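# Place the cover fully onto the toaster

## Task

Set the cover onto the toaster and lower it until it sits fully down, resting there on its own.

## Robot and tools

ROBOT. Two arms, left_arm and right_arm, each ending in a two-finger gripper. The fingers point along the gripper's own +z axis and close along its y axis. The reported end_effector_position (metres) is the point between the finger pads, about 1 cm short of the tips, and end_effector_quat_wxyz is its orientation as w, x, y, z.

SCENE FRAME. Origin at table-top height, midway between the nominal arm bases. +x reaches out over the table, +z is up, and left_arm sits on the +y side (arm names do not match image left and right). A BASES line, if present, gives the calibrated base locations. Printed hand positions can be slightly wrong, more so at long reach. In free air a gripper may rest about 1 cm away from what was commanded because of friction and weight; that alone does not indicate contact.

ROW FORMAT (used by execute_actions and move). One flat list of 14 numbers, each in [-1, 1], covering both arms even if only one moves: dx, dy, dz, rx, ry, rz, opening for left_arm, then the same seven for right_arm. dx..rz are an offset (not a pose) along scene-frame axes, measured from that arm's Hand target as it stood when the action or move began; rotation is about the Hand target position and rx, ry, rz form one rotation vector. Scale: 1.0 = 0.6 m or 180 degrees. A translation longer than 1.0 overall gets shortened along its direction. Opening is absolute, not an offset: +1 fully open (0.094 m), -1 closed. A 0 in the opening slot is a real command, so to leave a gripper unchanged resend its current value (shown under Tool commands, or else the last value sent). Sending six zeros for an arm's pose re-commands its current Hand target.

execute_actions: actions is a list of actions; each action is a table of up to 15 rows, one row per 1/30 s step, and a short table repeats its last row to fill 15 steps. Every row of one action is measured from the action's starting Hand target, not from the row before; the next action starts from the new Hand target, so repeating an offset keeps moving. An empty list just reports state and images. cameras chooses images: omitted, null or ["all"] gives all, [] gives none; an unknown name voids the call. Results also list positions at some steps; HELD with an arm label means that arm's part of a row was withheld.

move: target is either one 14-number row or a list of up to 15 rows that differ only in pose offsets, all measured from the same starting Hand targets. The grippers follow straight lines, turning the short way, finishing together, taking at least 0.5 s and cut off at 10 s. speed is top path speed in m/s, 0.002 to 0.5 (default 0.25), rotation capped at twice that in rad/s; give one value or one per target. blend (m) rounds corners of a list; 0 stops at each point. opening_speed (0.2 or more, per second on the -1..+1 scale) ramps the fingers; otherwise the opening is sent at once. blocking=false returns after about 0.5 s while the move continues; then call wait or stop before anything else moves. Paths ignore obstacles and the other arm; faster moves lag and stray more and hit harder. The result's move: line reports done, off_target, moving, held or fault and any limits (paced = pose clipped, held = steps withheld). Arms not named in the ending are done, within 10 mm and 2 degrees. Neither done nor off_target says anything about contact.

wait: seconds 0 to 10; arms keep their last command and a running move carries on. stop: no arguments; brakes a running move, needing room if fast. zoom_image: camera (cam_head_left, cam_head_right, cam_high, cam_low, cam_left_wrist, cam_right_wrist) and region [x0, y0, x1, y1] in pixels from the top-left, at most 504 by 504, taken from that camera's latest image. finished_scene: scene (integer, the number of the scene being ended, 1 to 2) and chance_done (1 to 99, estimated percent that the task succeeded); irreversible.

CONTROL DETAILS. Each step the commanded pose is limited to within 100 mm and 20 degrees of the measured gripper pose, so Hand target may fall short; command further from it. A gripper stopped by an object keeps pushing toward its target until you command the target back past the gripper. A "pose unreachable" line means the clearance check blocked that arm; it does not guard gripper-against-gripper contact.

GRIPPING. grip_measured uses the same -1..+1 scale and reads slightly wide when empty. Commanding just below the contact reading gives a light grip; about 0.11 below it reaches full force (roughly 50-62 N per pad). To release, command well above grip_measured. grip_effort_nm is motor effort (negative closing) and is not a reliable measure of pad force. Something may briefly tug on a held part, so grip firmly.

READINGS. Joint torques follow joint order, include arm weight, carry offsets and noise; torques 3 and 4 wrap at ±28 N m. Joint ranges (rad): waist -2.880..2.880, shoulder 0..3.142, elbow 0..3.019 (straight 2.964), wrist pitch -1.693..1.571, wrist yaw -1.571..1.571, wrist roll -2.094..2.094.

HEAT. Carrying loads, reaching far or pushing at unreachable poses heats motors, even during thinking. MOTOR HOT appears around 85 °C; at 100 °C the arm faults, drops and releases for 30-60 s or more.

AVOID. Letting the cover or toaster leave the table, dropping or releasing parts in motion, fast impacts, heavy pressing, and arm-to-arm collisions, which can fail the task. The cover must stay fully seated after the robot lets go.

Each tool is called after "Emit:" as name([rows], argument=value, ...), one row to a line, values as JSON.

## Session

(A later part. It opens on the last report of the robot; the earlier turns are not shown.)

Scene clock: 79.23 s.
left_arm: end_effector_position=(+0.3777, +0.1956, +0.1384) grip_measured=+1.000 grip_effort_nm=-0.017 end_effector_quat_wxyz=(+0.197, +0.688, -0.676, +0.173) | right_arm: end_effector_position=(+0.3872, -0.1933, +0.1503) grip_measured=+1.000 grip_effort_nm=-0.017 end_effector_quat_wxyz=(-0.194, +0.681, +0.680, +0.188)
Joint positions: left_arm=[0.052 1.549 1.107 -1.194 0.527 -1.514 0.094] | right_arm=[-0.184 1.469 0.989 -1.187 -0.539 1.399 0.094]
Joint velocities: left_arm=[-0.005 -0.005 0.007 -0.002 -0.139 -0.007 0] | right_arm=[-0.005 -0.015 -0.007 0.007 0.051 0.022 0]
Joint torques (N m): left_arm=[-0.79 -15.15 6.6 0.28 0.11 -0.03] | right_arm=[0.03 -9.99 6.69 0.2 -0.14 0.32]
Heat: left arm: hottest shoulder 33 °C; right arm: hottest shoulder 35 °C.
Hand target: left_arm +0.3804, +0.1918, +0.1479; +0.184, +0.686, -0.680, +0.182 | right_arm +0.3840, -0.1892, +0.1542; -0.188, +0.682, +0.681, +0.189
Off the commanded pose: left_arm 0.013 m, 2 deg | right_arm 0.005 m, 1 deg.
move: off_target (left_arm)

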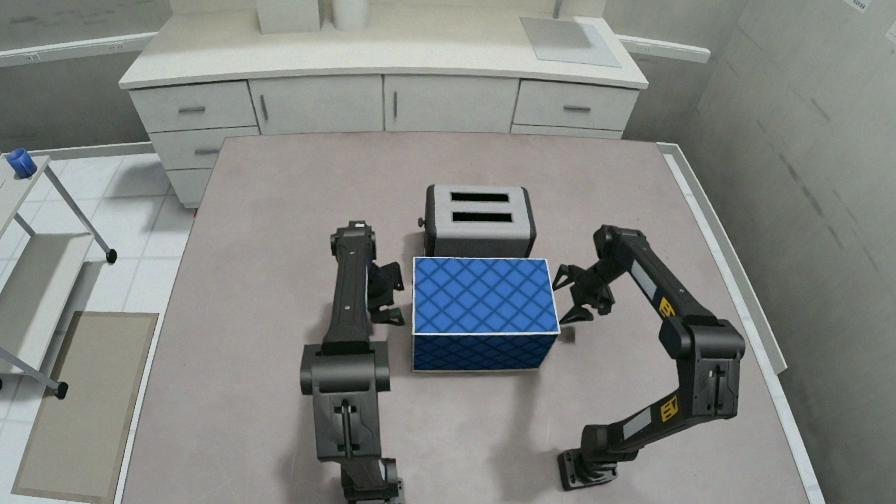

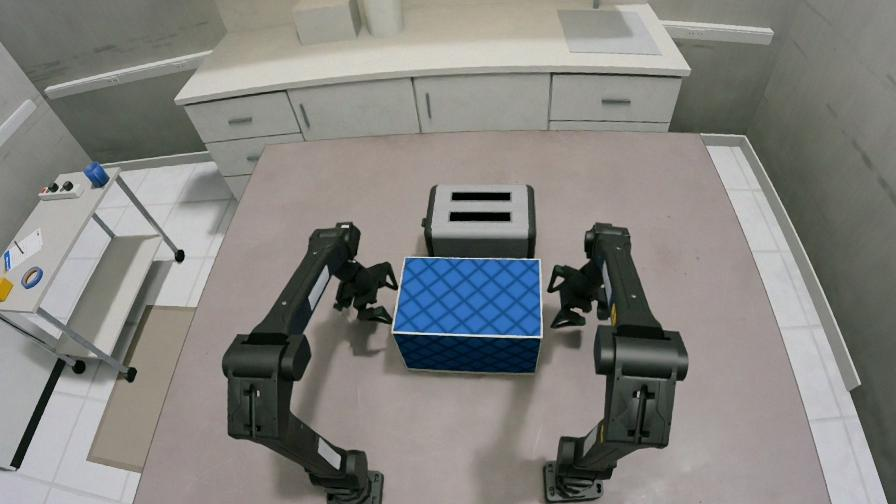

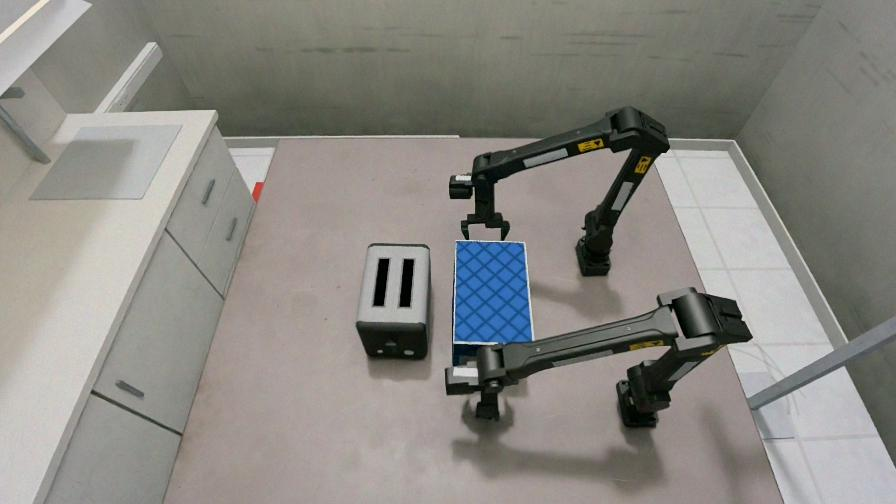

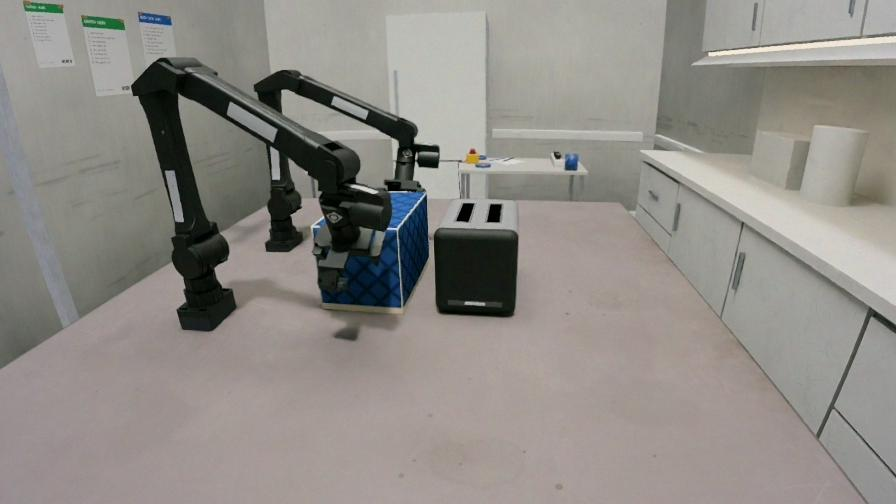

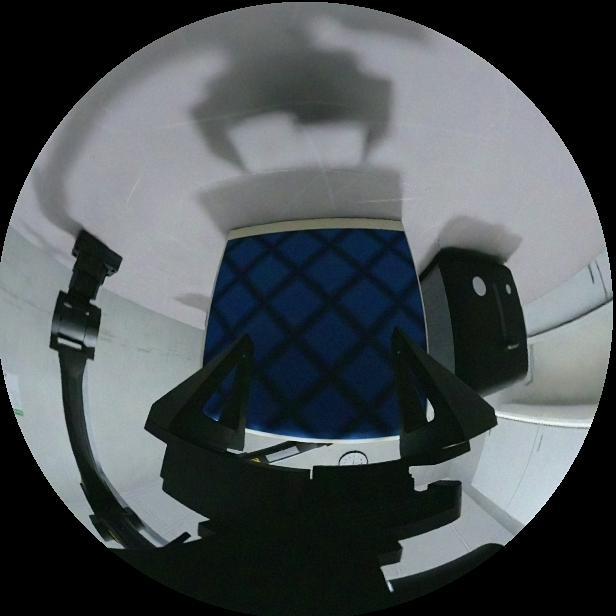

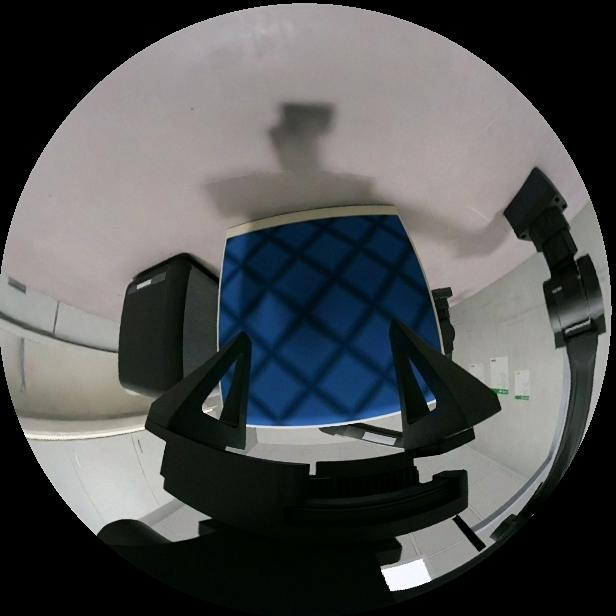

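Emit:
move(target=[0.003,-0.06,-0.01,0,0,0,1,-0.004,0.055,-0.017,0,0,0,1], speed=0.04)

Scene clock: 83.50 s.
left_arm: end_effector_position=(+0.3792, +0.1634, +0.1319) grip_measured=+1.000 grip_effort_nm=-0.012 end_effector_quat_wxyz=(+0.195, +0.690, -0.675, +0.172) | right_arm: end_effector_position=(+0.3851, -0.1624, +0.1401) grip_measured=+1.000 grip_effort_nm=-0.022 end_effector_quat_wxyz=(-0.191, +0.684, +0.679, +0.186)
Joint positions: left_arm=[-0.026 1.549 1.089 -1.129 0.526 -1.609 0.094] | right_arm=[-0.101 1.458 0.948 -1.106 -0.539 1.501 0.094]
Joint velocities: left_arm=[-0.005 -0.005 -0.002 0.007 0.007 -0.022 0] | right_arm=[-0.005 -0.005 -0.007 0.007 -0.007 -0.022 0]
Joint torques (N m): left_arm=[-1.08 -15.33 6.58 0.28 0.14 -0.04] | right_arm=[0.21 -9.7 6.69 0.29 -0.42 0.31]
Heat: left arm: hottest shoulder 33 °C; right arm: hottest shoulder 35 °C.
Hand target: left_arm +0.3818, +0.1561, +0.1414; +0.185, +0.685, -0.681, +0.181 | right_arm +0.3814, -0.1558, +0.1446; -0.189, +0.682, +0.680, +0.190
Off the commanded pose: left_arm 0.013 m, 2 deg | right_arm 0.008 m, 1 deg.
move: off_target (left_arm)

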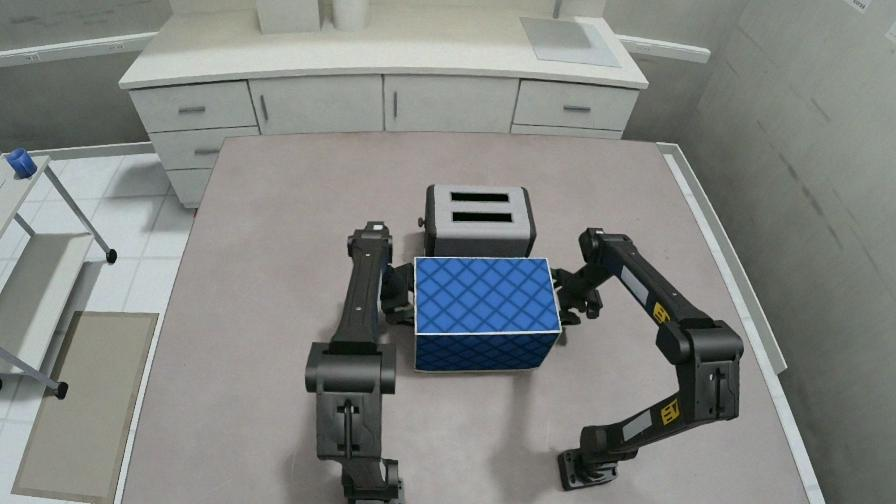

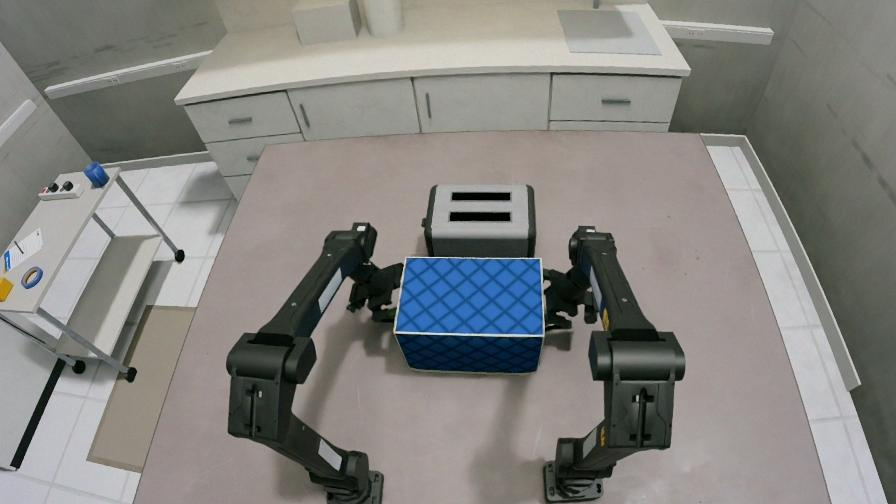

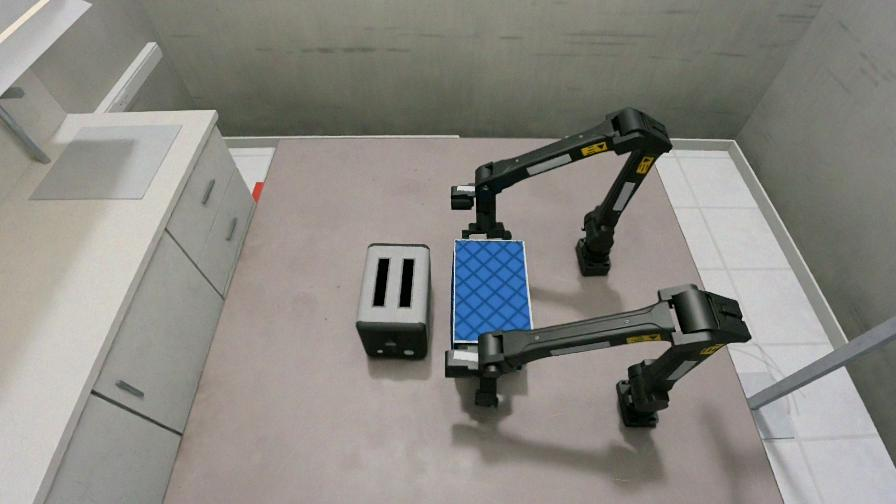

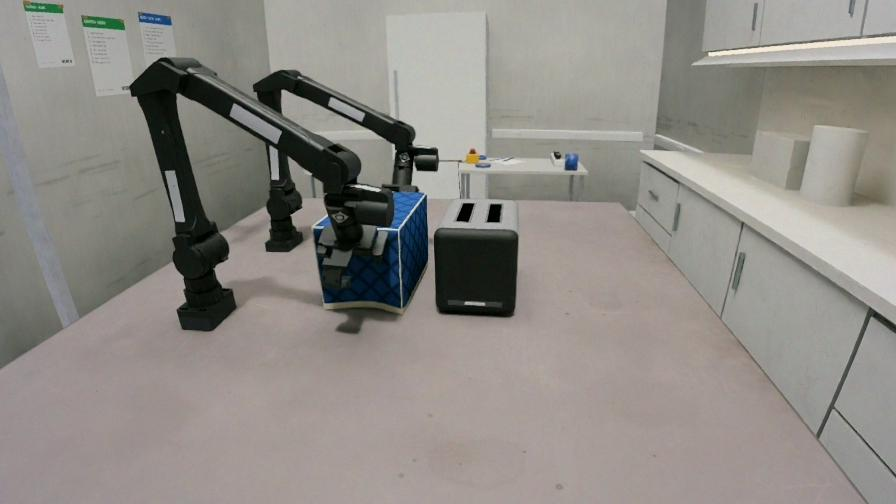

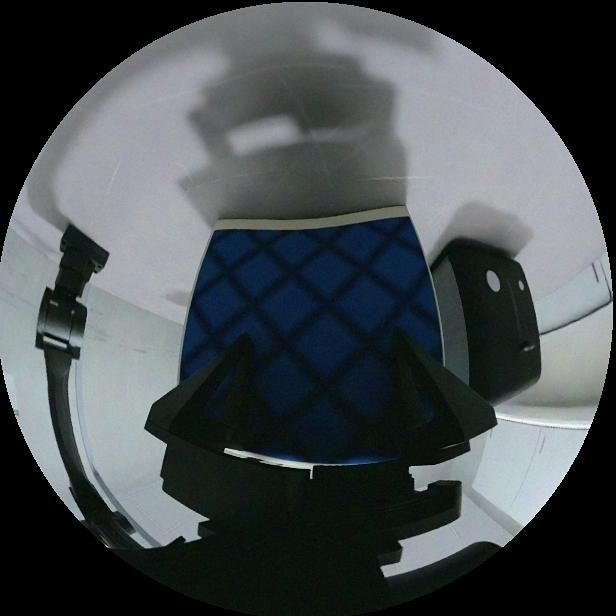

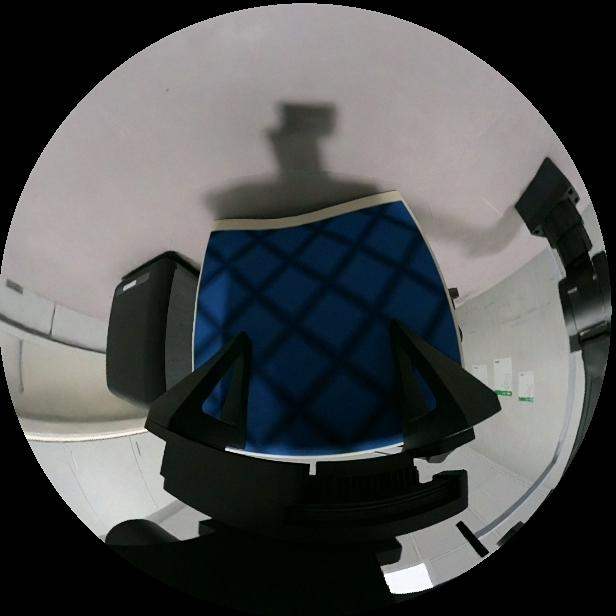

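Emit:
move([
  [0,0.05,0.01,0,0,0,1,0,-0.05,0.01,0,0,0,1],
  [0,0.05,0.095,0,0,0,1,0,-0.05,0.078,0,0,0,1],
], speed=0.1)

Scene clock: 92.00 s.
left_arm: end_effector_position=(+0.3691, +0.1797, +0.1783) grip_measured=+1.000 grip_effort_nm=-0.022 end_effector_quat_wxyz=(+0.202, +0.689, -0.676, +0.165) | right_arm: end_effector_position=(+0.3648, -0.1800, +0.1697) grip_measured=+1.000 grip_effort_nm=-0.012 end_effector_quat_wxyz=(-0.213, +0.688, +0.672, +0.171)
Joint positions: left_arm=[0.013 1.493 1.156 -1.298 0.525 -1.554 0.094] | right_arm=[-0.155 1.411 0.981 -1.272 -0.538 1.44 0.094]
Joint velocities: left_arm=[-0.005 -0.015 -0.002 -0.012 0.051 0.022 0] | right_arm=[-0.015 -0.005 -0.002 -0.002 0.066 0.037 0]
Joint torques (N m): left_arm=[0.91 -14.04 9.59 -0.46 0.16 0.15] | right_arm=[-1.85 -8.94 12.21 -0.35 -0.15 -0.04]
Heat: left arm: hottest elbow 33 °C; right arm: hottest shoulder 35 °C.
Hand target: left_arm +0.3820, +0.1851, +0.1986; +0.184, +0.685, -0.681, +0.182 | right_arm +0.3821, -0.1863, +0.1911; -0.188, +0.682, +0.681, +0.189
Off the commanded pose: left_arm 0.025 m, 3 deg | right_arm 0.028 m, 4 deg.
move: off_target (left_arm, right_arm)

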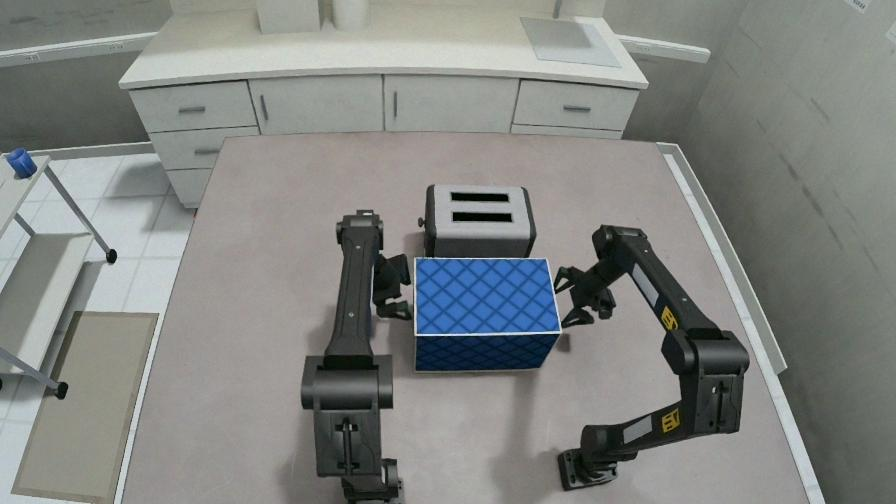

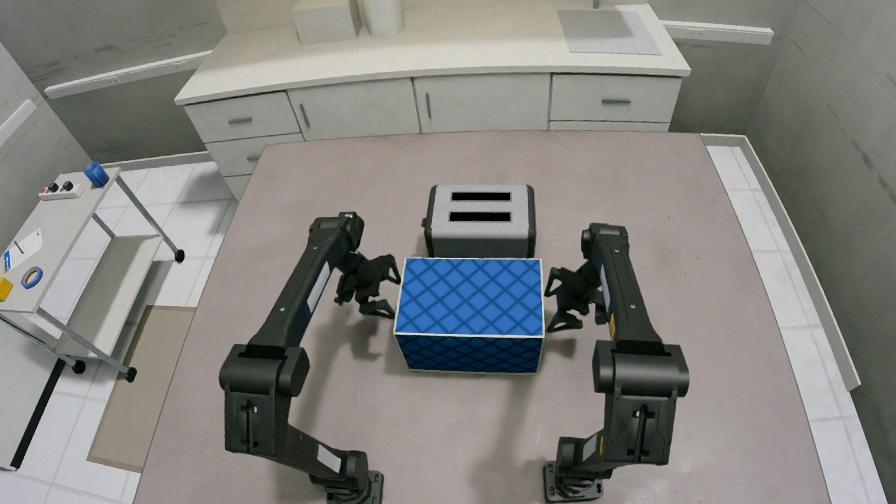

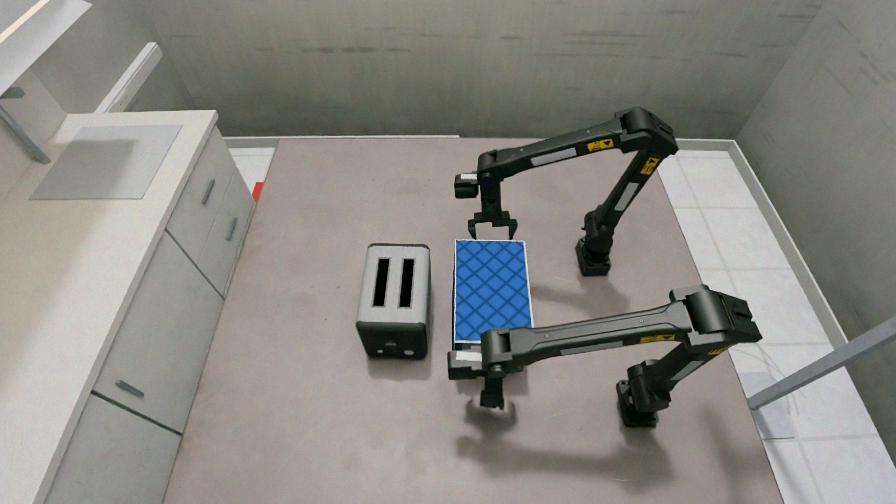

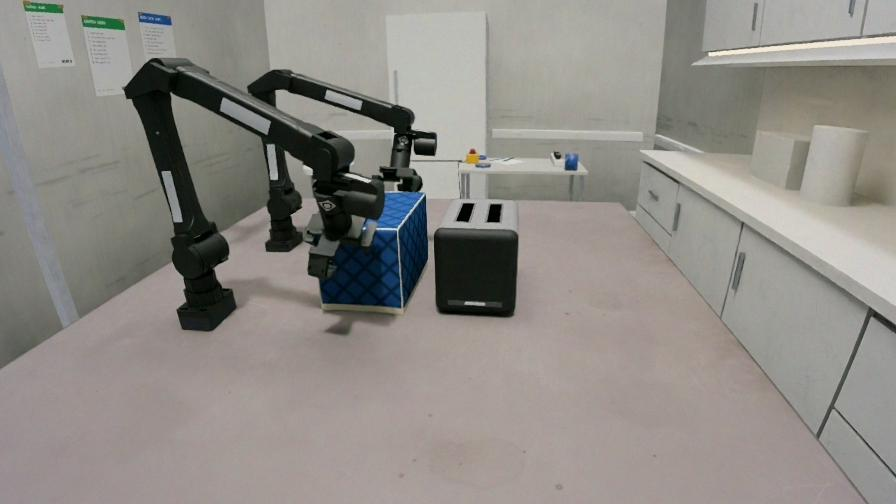

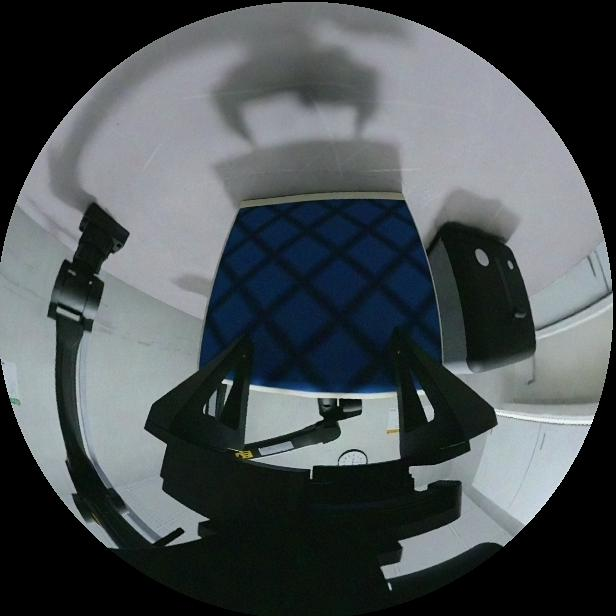

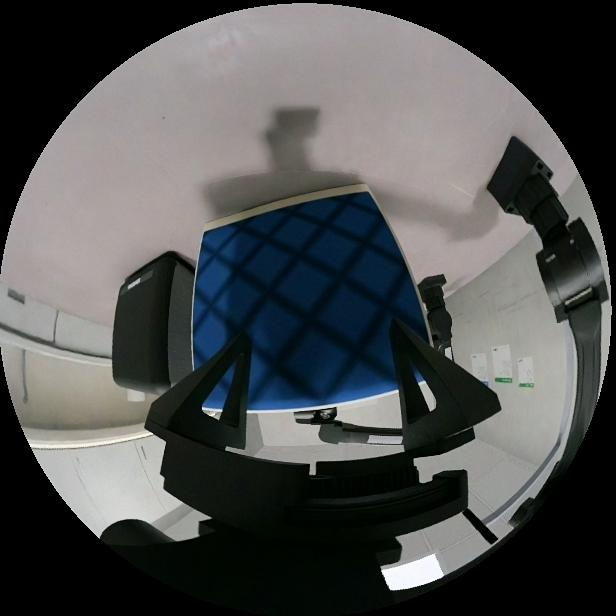

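Emit:
move(target=[0.018,-0.085,-0.005,0,0,0,1,0.024,0.085,0.018,0,0,0,1], speed=0.05)

Scene clock: 96.60 s.
left_arm: end_effector_position=(+0.3763, +0.1492, +0.1805) grip_measured=+1.000 grip_effort_nm=-0.017 end_effector_quat_wxyz=(+0.196, +0.697, -0.670, +0.165) | right_arm: end_effector_position=(+0.3760, -0.1457, +0.1777) grip_measured=+1.000 grip_effort_nm=-0.007 end_effector_quat_wxyz=(-0.210, +0.693, +0.669, +0.167)
Joint positions: left_arm=[-0.063 1.493 1.165 -1.248 0.518 -1.667 0.094] | right_arm=[-0.057 1.411 1.007 -1.238 -0.539 1.566 0.094]
Joint velocities: left_arm=[0.015 -0.005 -0.012 -0.007 0.11 -0.037 0] | right_arm=[-0.005 -0.005 -0.012 -0.012 0.051 0.022 0]
Joint torques (N m): left_arm=[-2.26 -12.22 9.96 0.31 0.42 -0.04] | right_arm=[1.26 -8.88 13.03 0.2 -0.52 0.32]
Heat: left arm: hottest elbow 33 °C; right arm: hottest shoulder 35 °C.
Hand target: left_arm +0.3921, +0.1344, +0.1950; +0.185, +0.685, -0.681, +0.181 | right_arm +0.3967, -0.1347, +0.2024; -0.189, +0.682, +0.680, +0.191
Off the commanded pose: left_arm 0.027 m, 3 deg | right_arm 0.033 m, 4 deg.
move: off_target (left_arm, right_arm)

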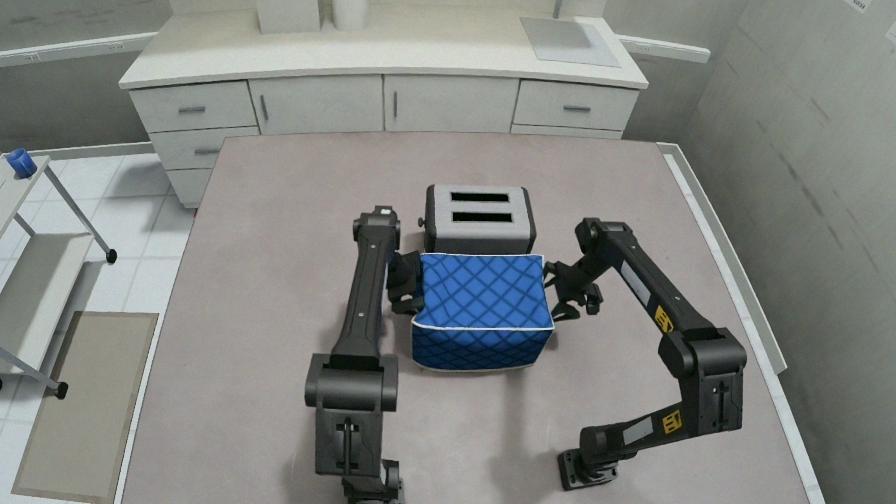

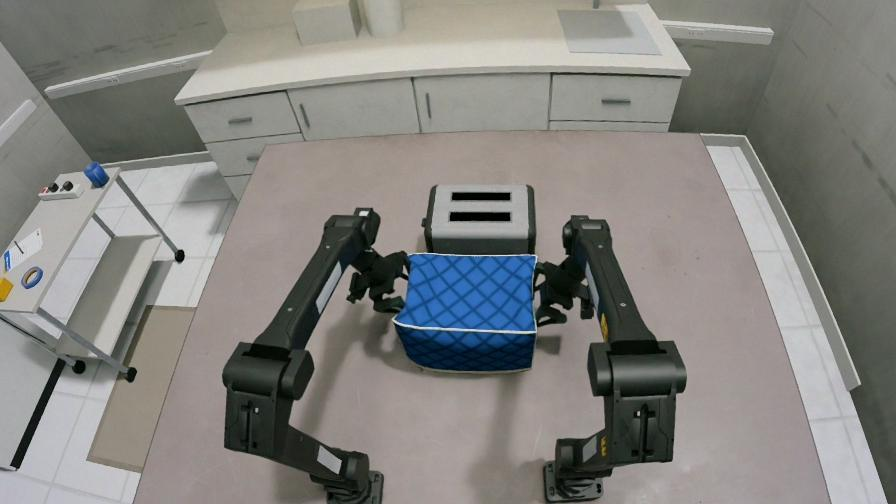

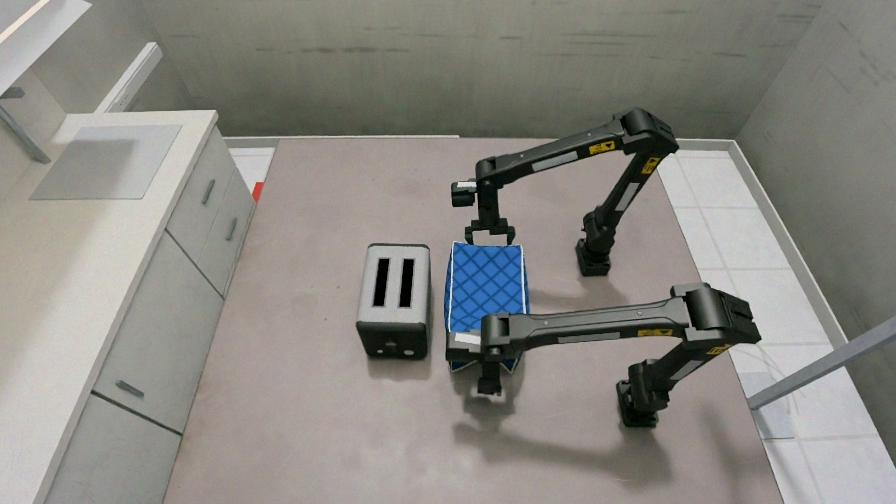

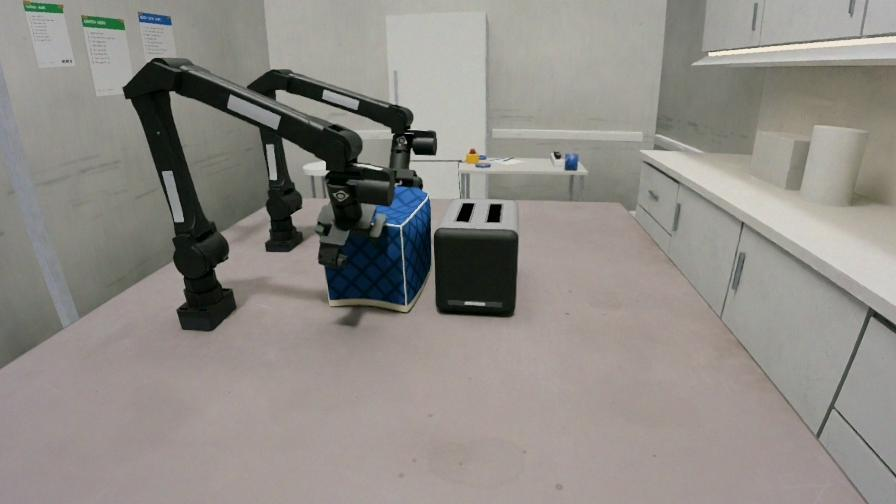

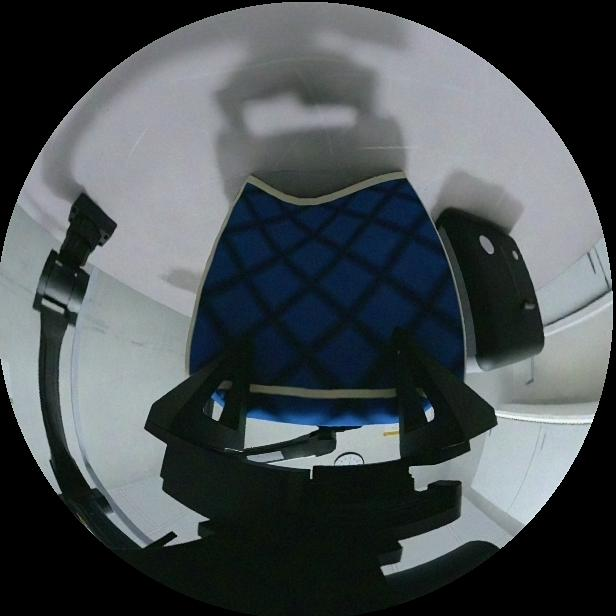

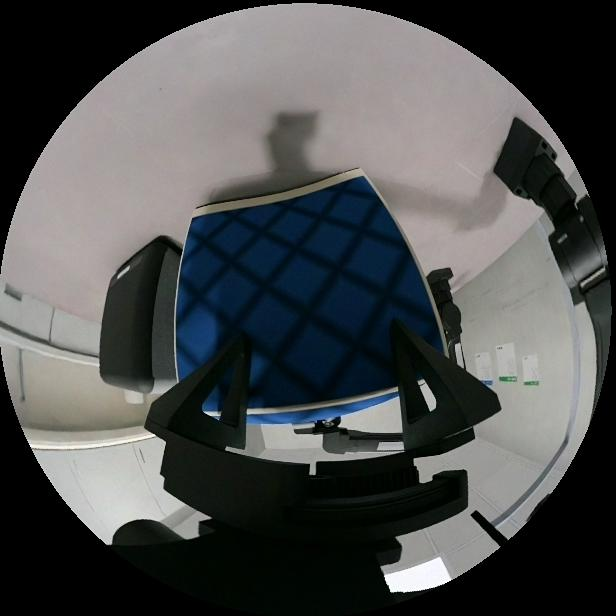

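Emit:
move(target=[0,0,0.1,0,0,0,1,0,0,0.1,0,0,0,1], speed=0.08)

Scene clock: 106.07 s.
left_arm: end_effector_position=(+0.3847, +0.1484, +0.2266) grip_measured=+1.000 grip_effort_nm=-0.022 end_effector_quat_wxyz=(+0.199, +0.698, -0.669, +0.161) | right_arm: end_effector_position=(+0.3840, -0.1459, +0.2339) grip_measured=+1.000 grip_effort_nm=-0.017 end_effector_quat_wxyz=(-0.208, +0.693, +0.670, +0.170)
Joint positions: left_arm=[-0.064 1.487 1.284 -1.381 0.518 -1.669 0.094] | right_arm=[-0.057 1.378 1.13 -1.385 -0.539 1.567 0.094]
Joint velocities: left_arm=[-0.015 -0.005 -0.012 0.007 0.051 -0.037 0] | right_arm=[0.005 -0.015 0.002 0.007 0.051 -0.081 0]
Joint torques (N m): left_arm=[-2.43 -15.03 10.35 -0.32 0.45 -0.08] | right_arm=[1.26 -9.41 13.63 -0.28 -0.5 0.29]
Heat: left arm: hottest elbow 35 °C; right arm: hottest shoulder 35 °C.
Hand target: left_arm +0.3918, +0.1335, +0.2548; +0.185, +0.685, -0.681, +0.181 | right_arm +0.3973, -0.1349, +0.2625; -0.189, +0.682, +0.681, +0.191
Off the commanded pose: left_arm 0.033 m, 3 deg | right_arm 0.033 m, 4 deg.
move: off_target (left_arm, right_arm)

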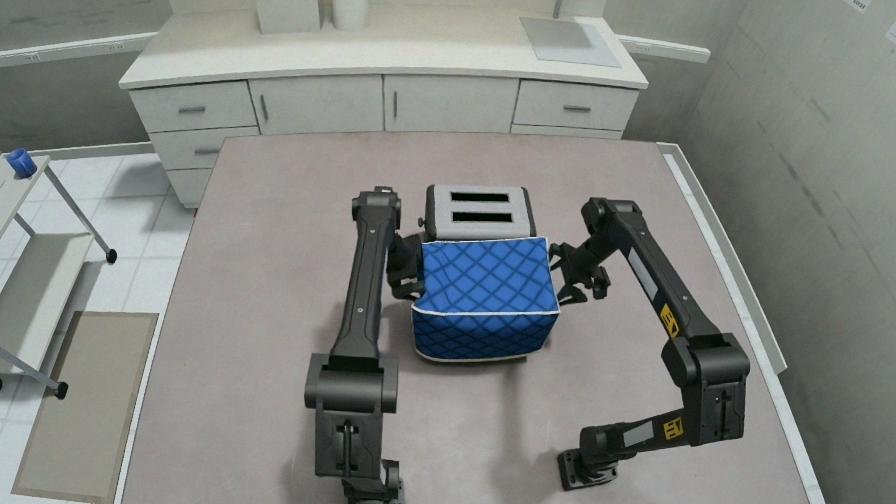

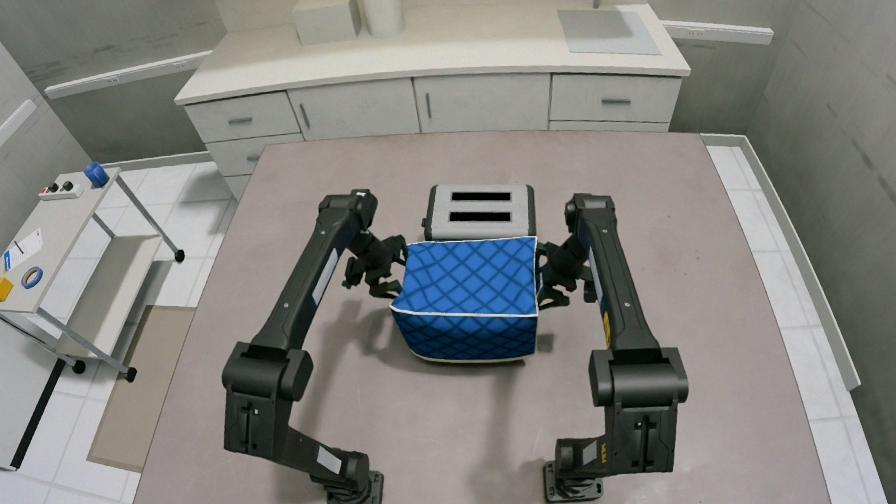

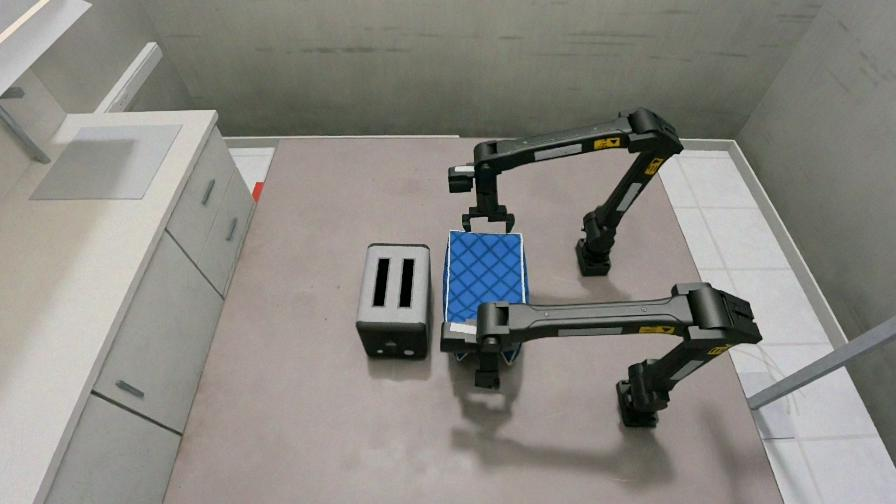

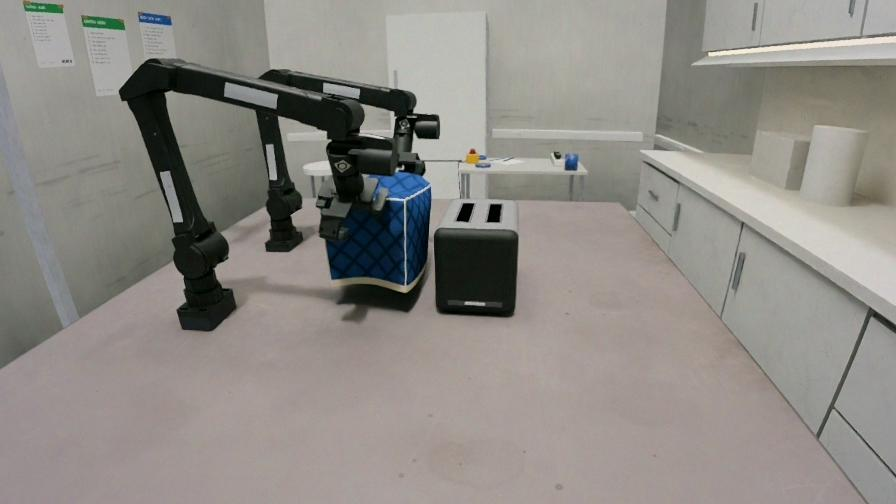

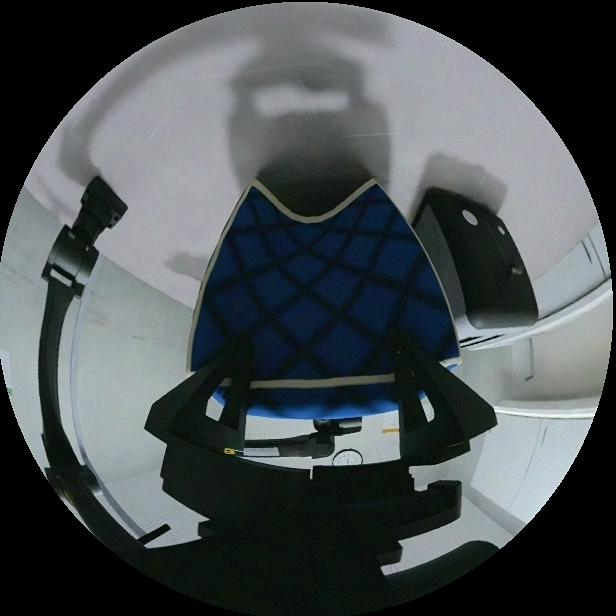

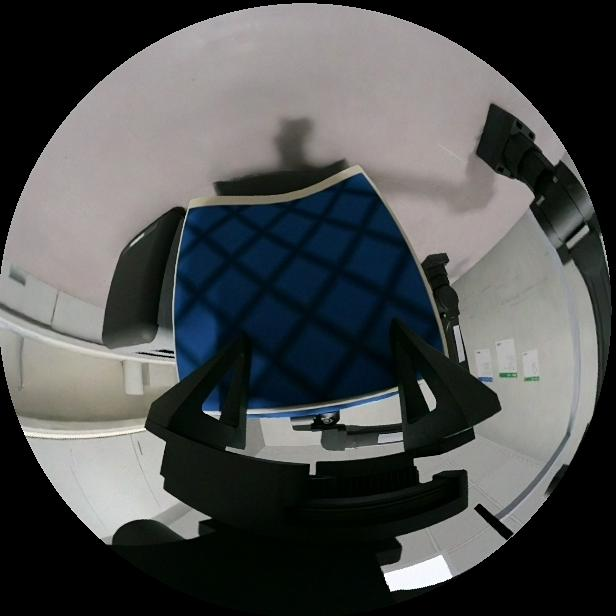

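Emit:
move(target=[0,0,0.27,0,0,0,1,0,0,0.26,0,0,0,1], speed=0.1)

Scene clock: 120.23 s.
left_arm: end_effector_position=(+0.3945, +0.1460, +0.3895) grip_measured=+1.000 grip_effort_nm=-0.017 end_effector_quat_wxyz=(+0.166, +0.704, -0.661, +0.202) | right_arm: end_effector_position=(+0.3957, -0.1461, +0.3900) grip_measured=+1.000 grip_effort_nm=-0.022 end_effector_quat_wxyz=(-0.169, +0.699, +0.663, +0.208)
Joint positions: left_arm=[-0.068 1.445 1.665 -1.679 0.518 -1.727 0.094] | right_arm=[-0.057 1.318 1.485 -1.673 -0.539 1.62 0.094]
Joint velocities: left_arm=[-0.005 0.005 0.012 0.017 -0.066 -0.066 0] | right_arm=[-0.015 -0.005 -0.007 -0.012 0.007 0.037 0]
Joint torques (N m): left_arm=[-2.37 -14.27 10.41 -0.32 0.49 -0.05] | right_arm=[1.08 -8.41 14.24 0.03 -0.51 0.37]
Heat: left arm: hottest elbow 37 °C; right arm: hottest shoulder 34 °C.
Hand target: left_arm +0.3912, +0.1313, +0.4167; +0.186, +0.685, -0.681, +0.181 | right_arm +0.3994, -0.1352, +0.4189; -0.189, +0.682, +0.680, +0.191
Off the commanded pose: left_arm 0.030 m, 5 deg | right_arm 0.031 m, 4 deg.
joint sent to its limit (left arm) — joint 4 (wrist pitch), lower limit. The joint targets are off in orientation, not in position.
joint sent to its limit (right arm) — joint 4 (wrist pitch), lower limit. The joint targets are off in orientation, not in position.
move: off_target (left_arm, right_arm)

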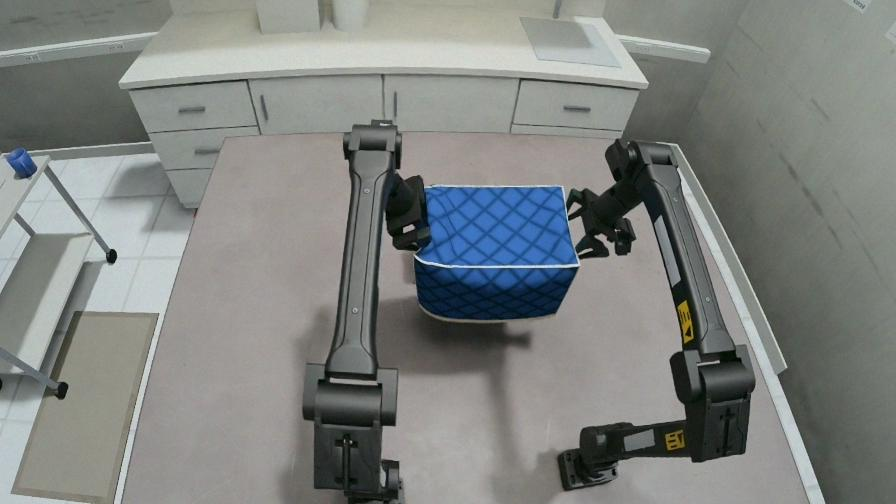

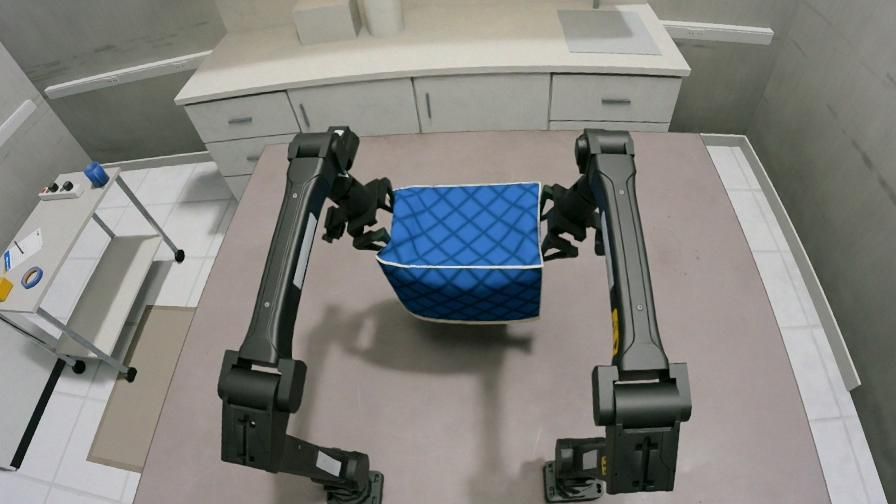

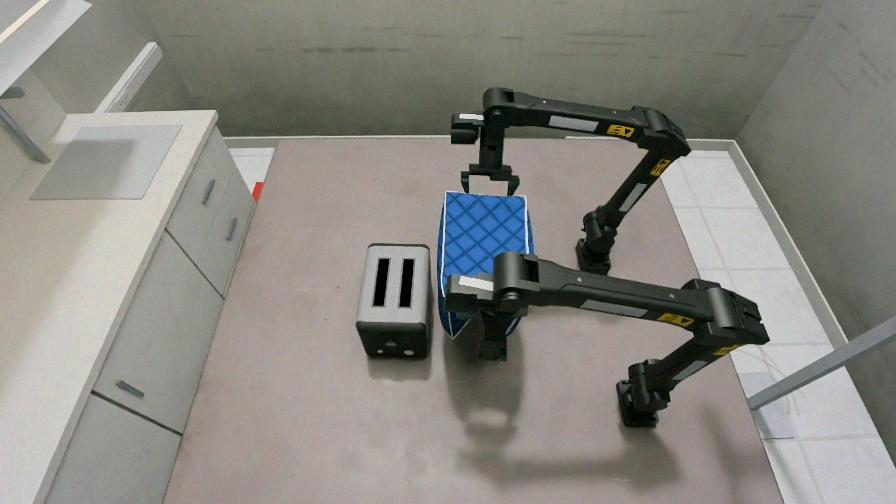

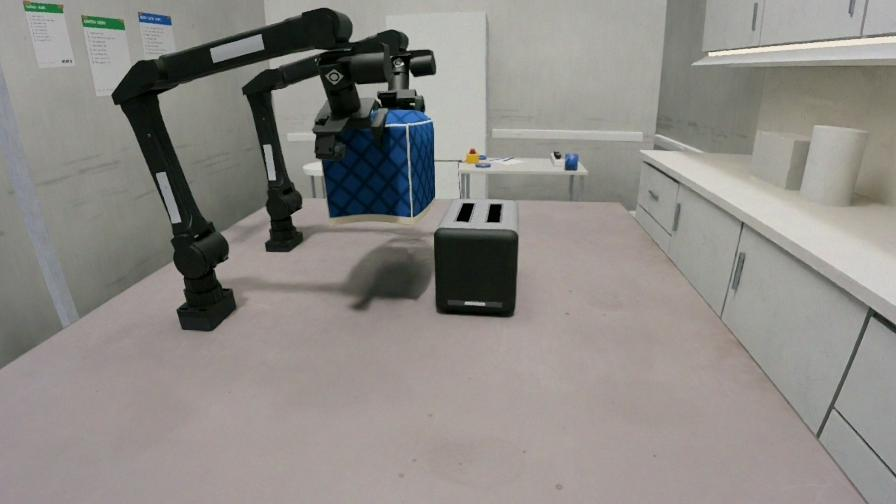

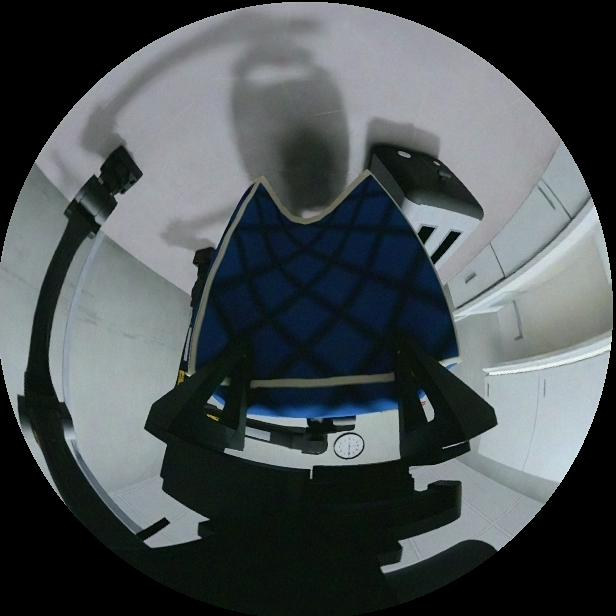

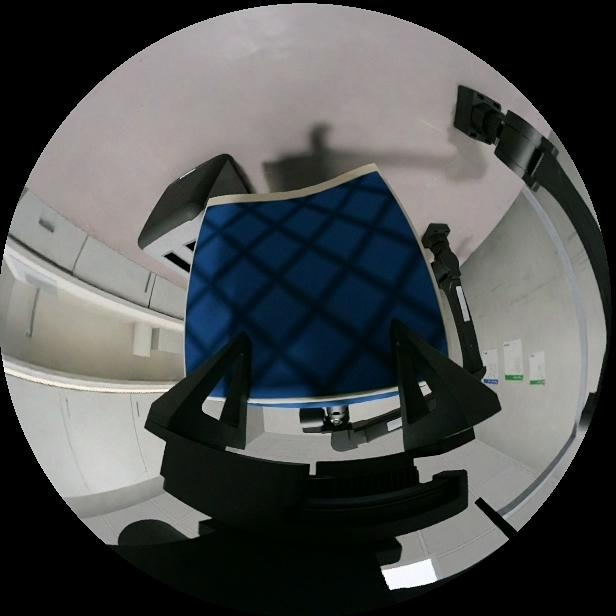

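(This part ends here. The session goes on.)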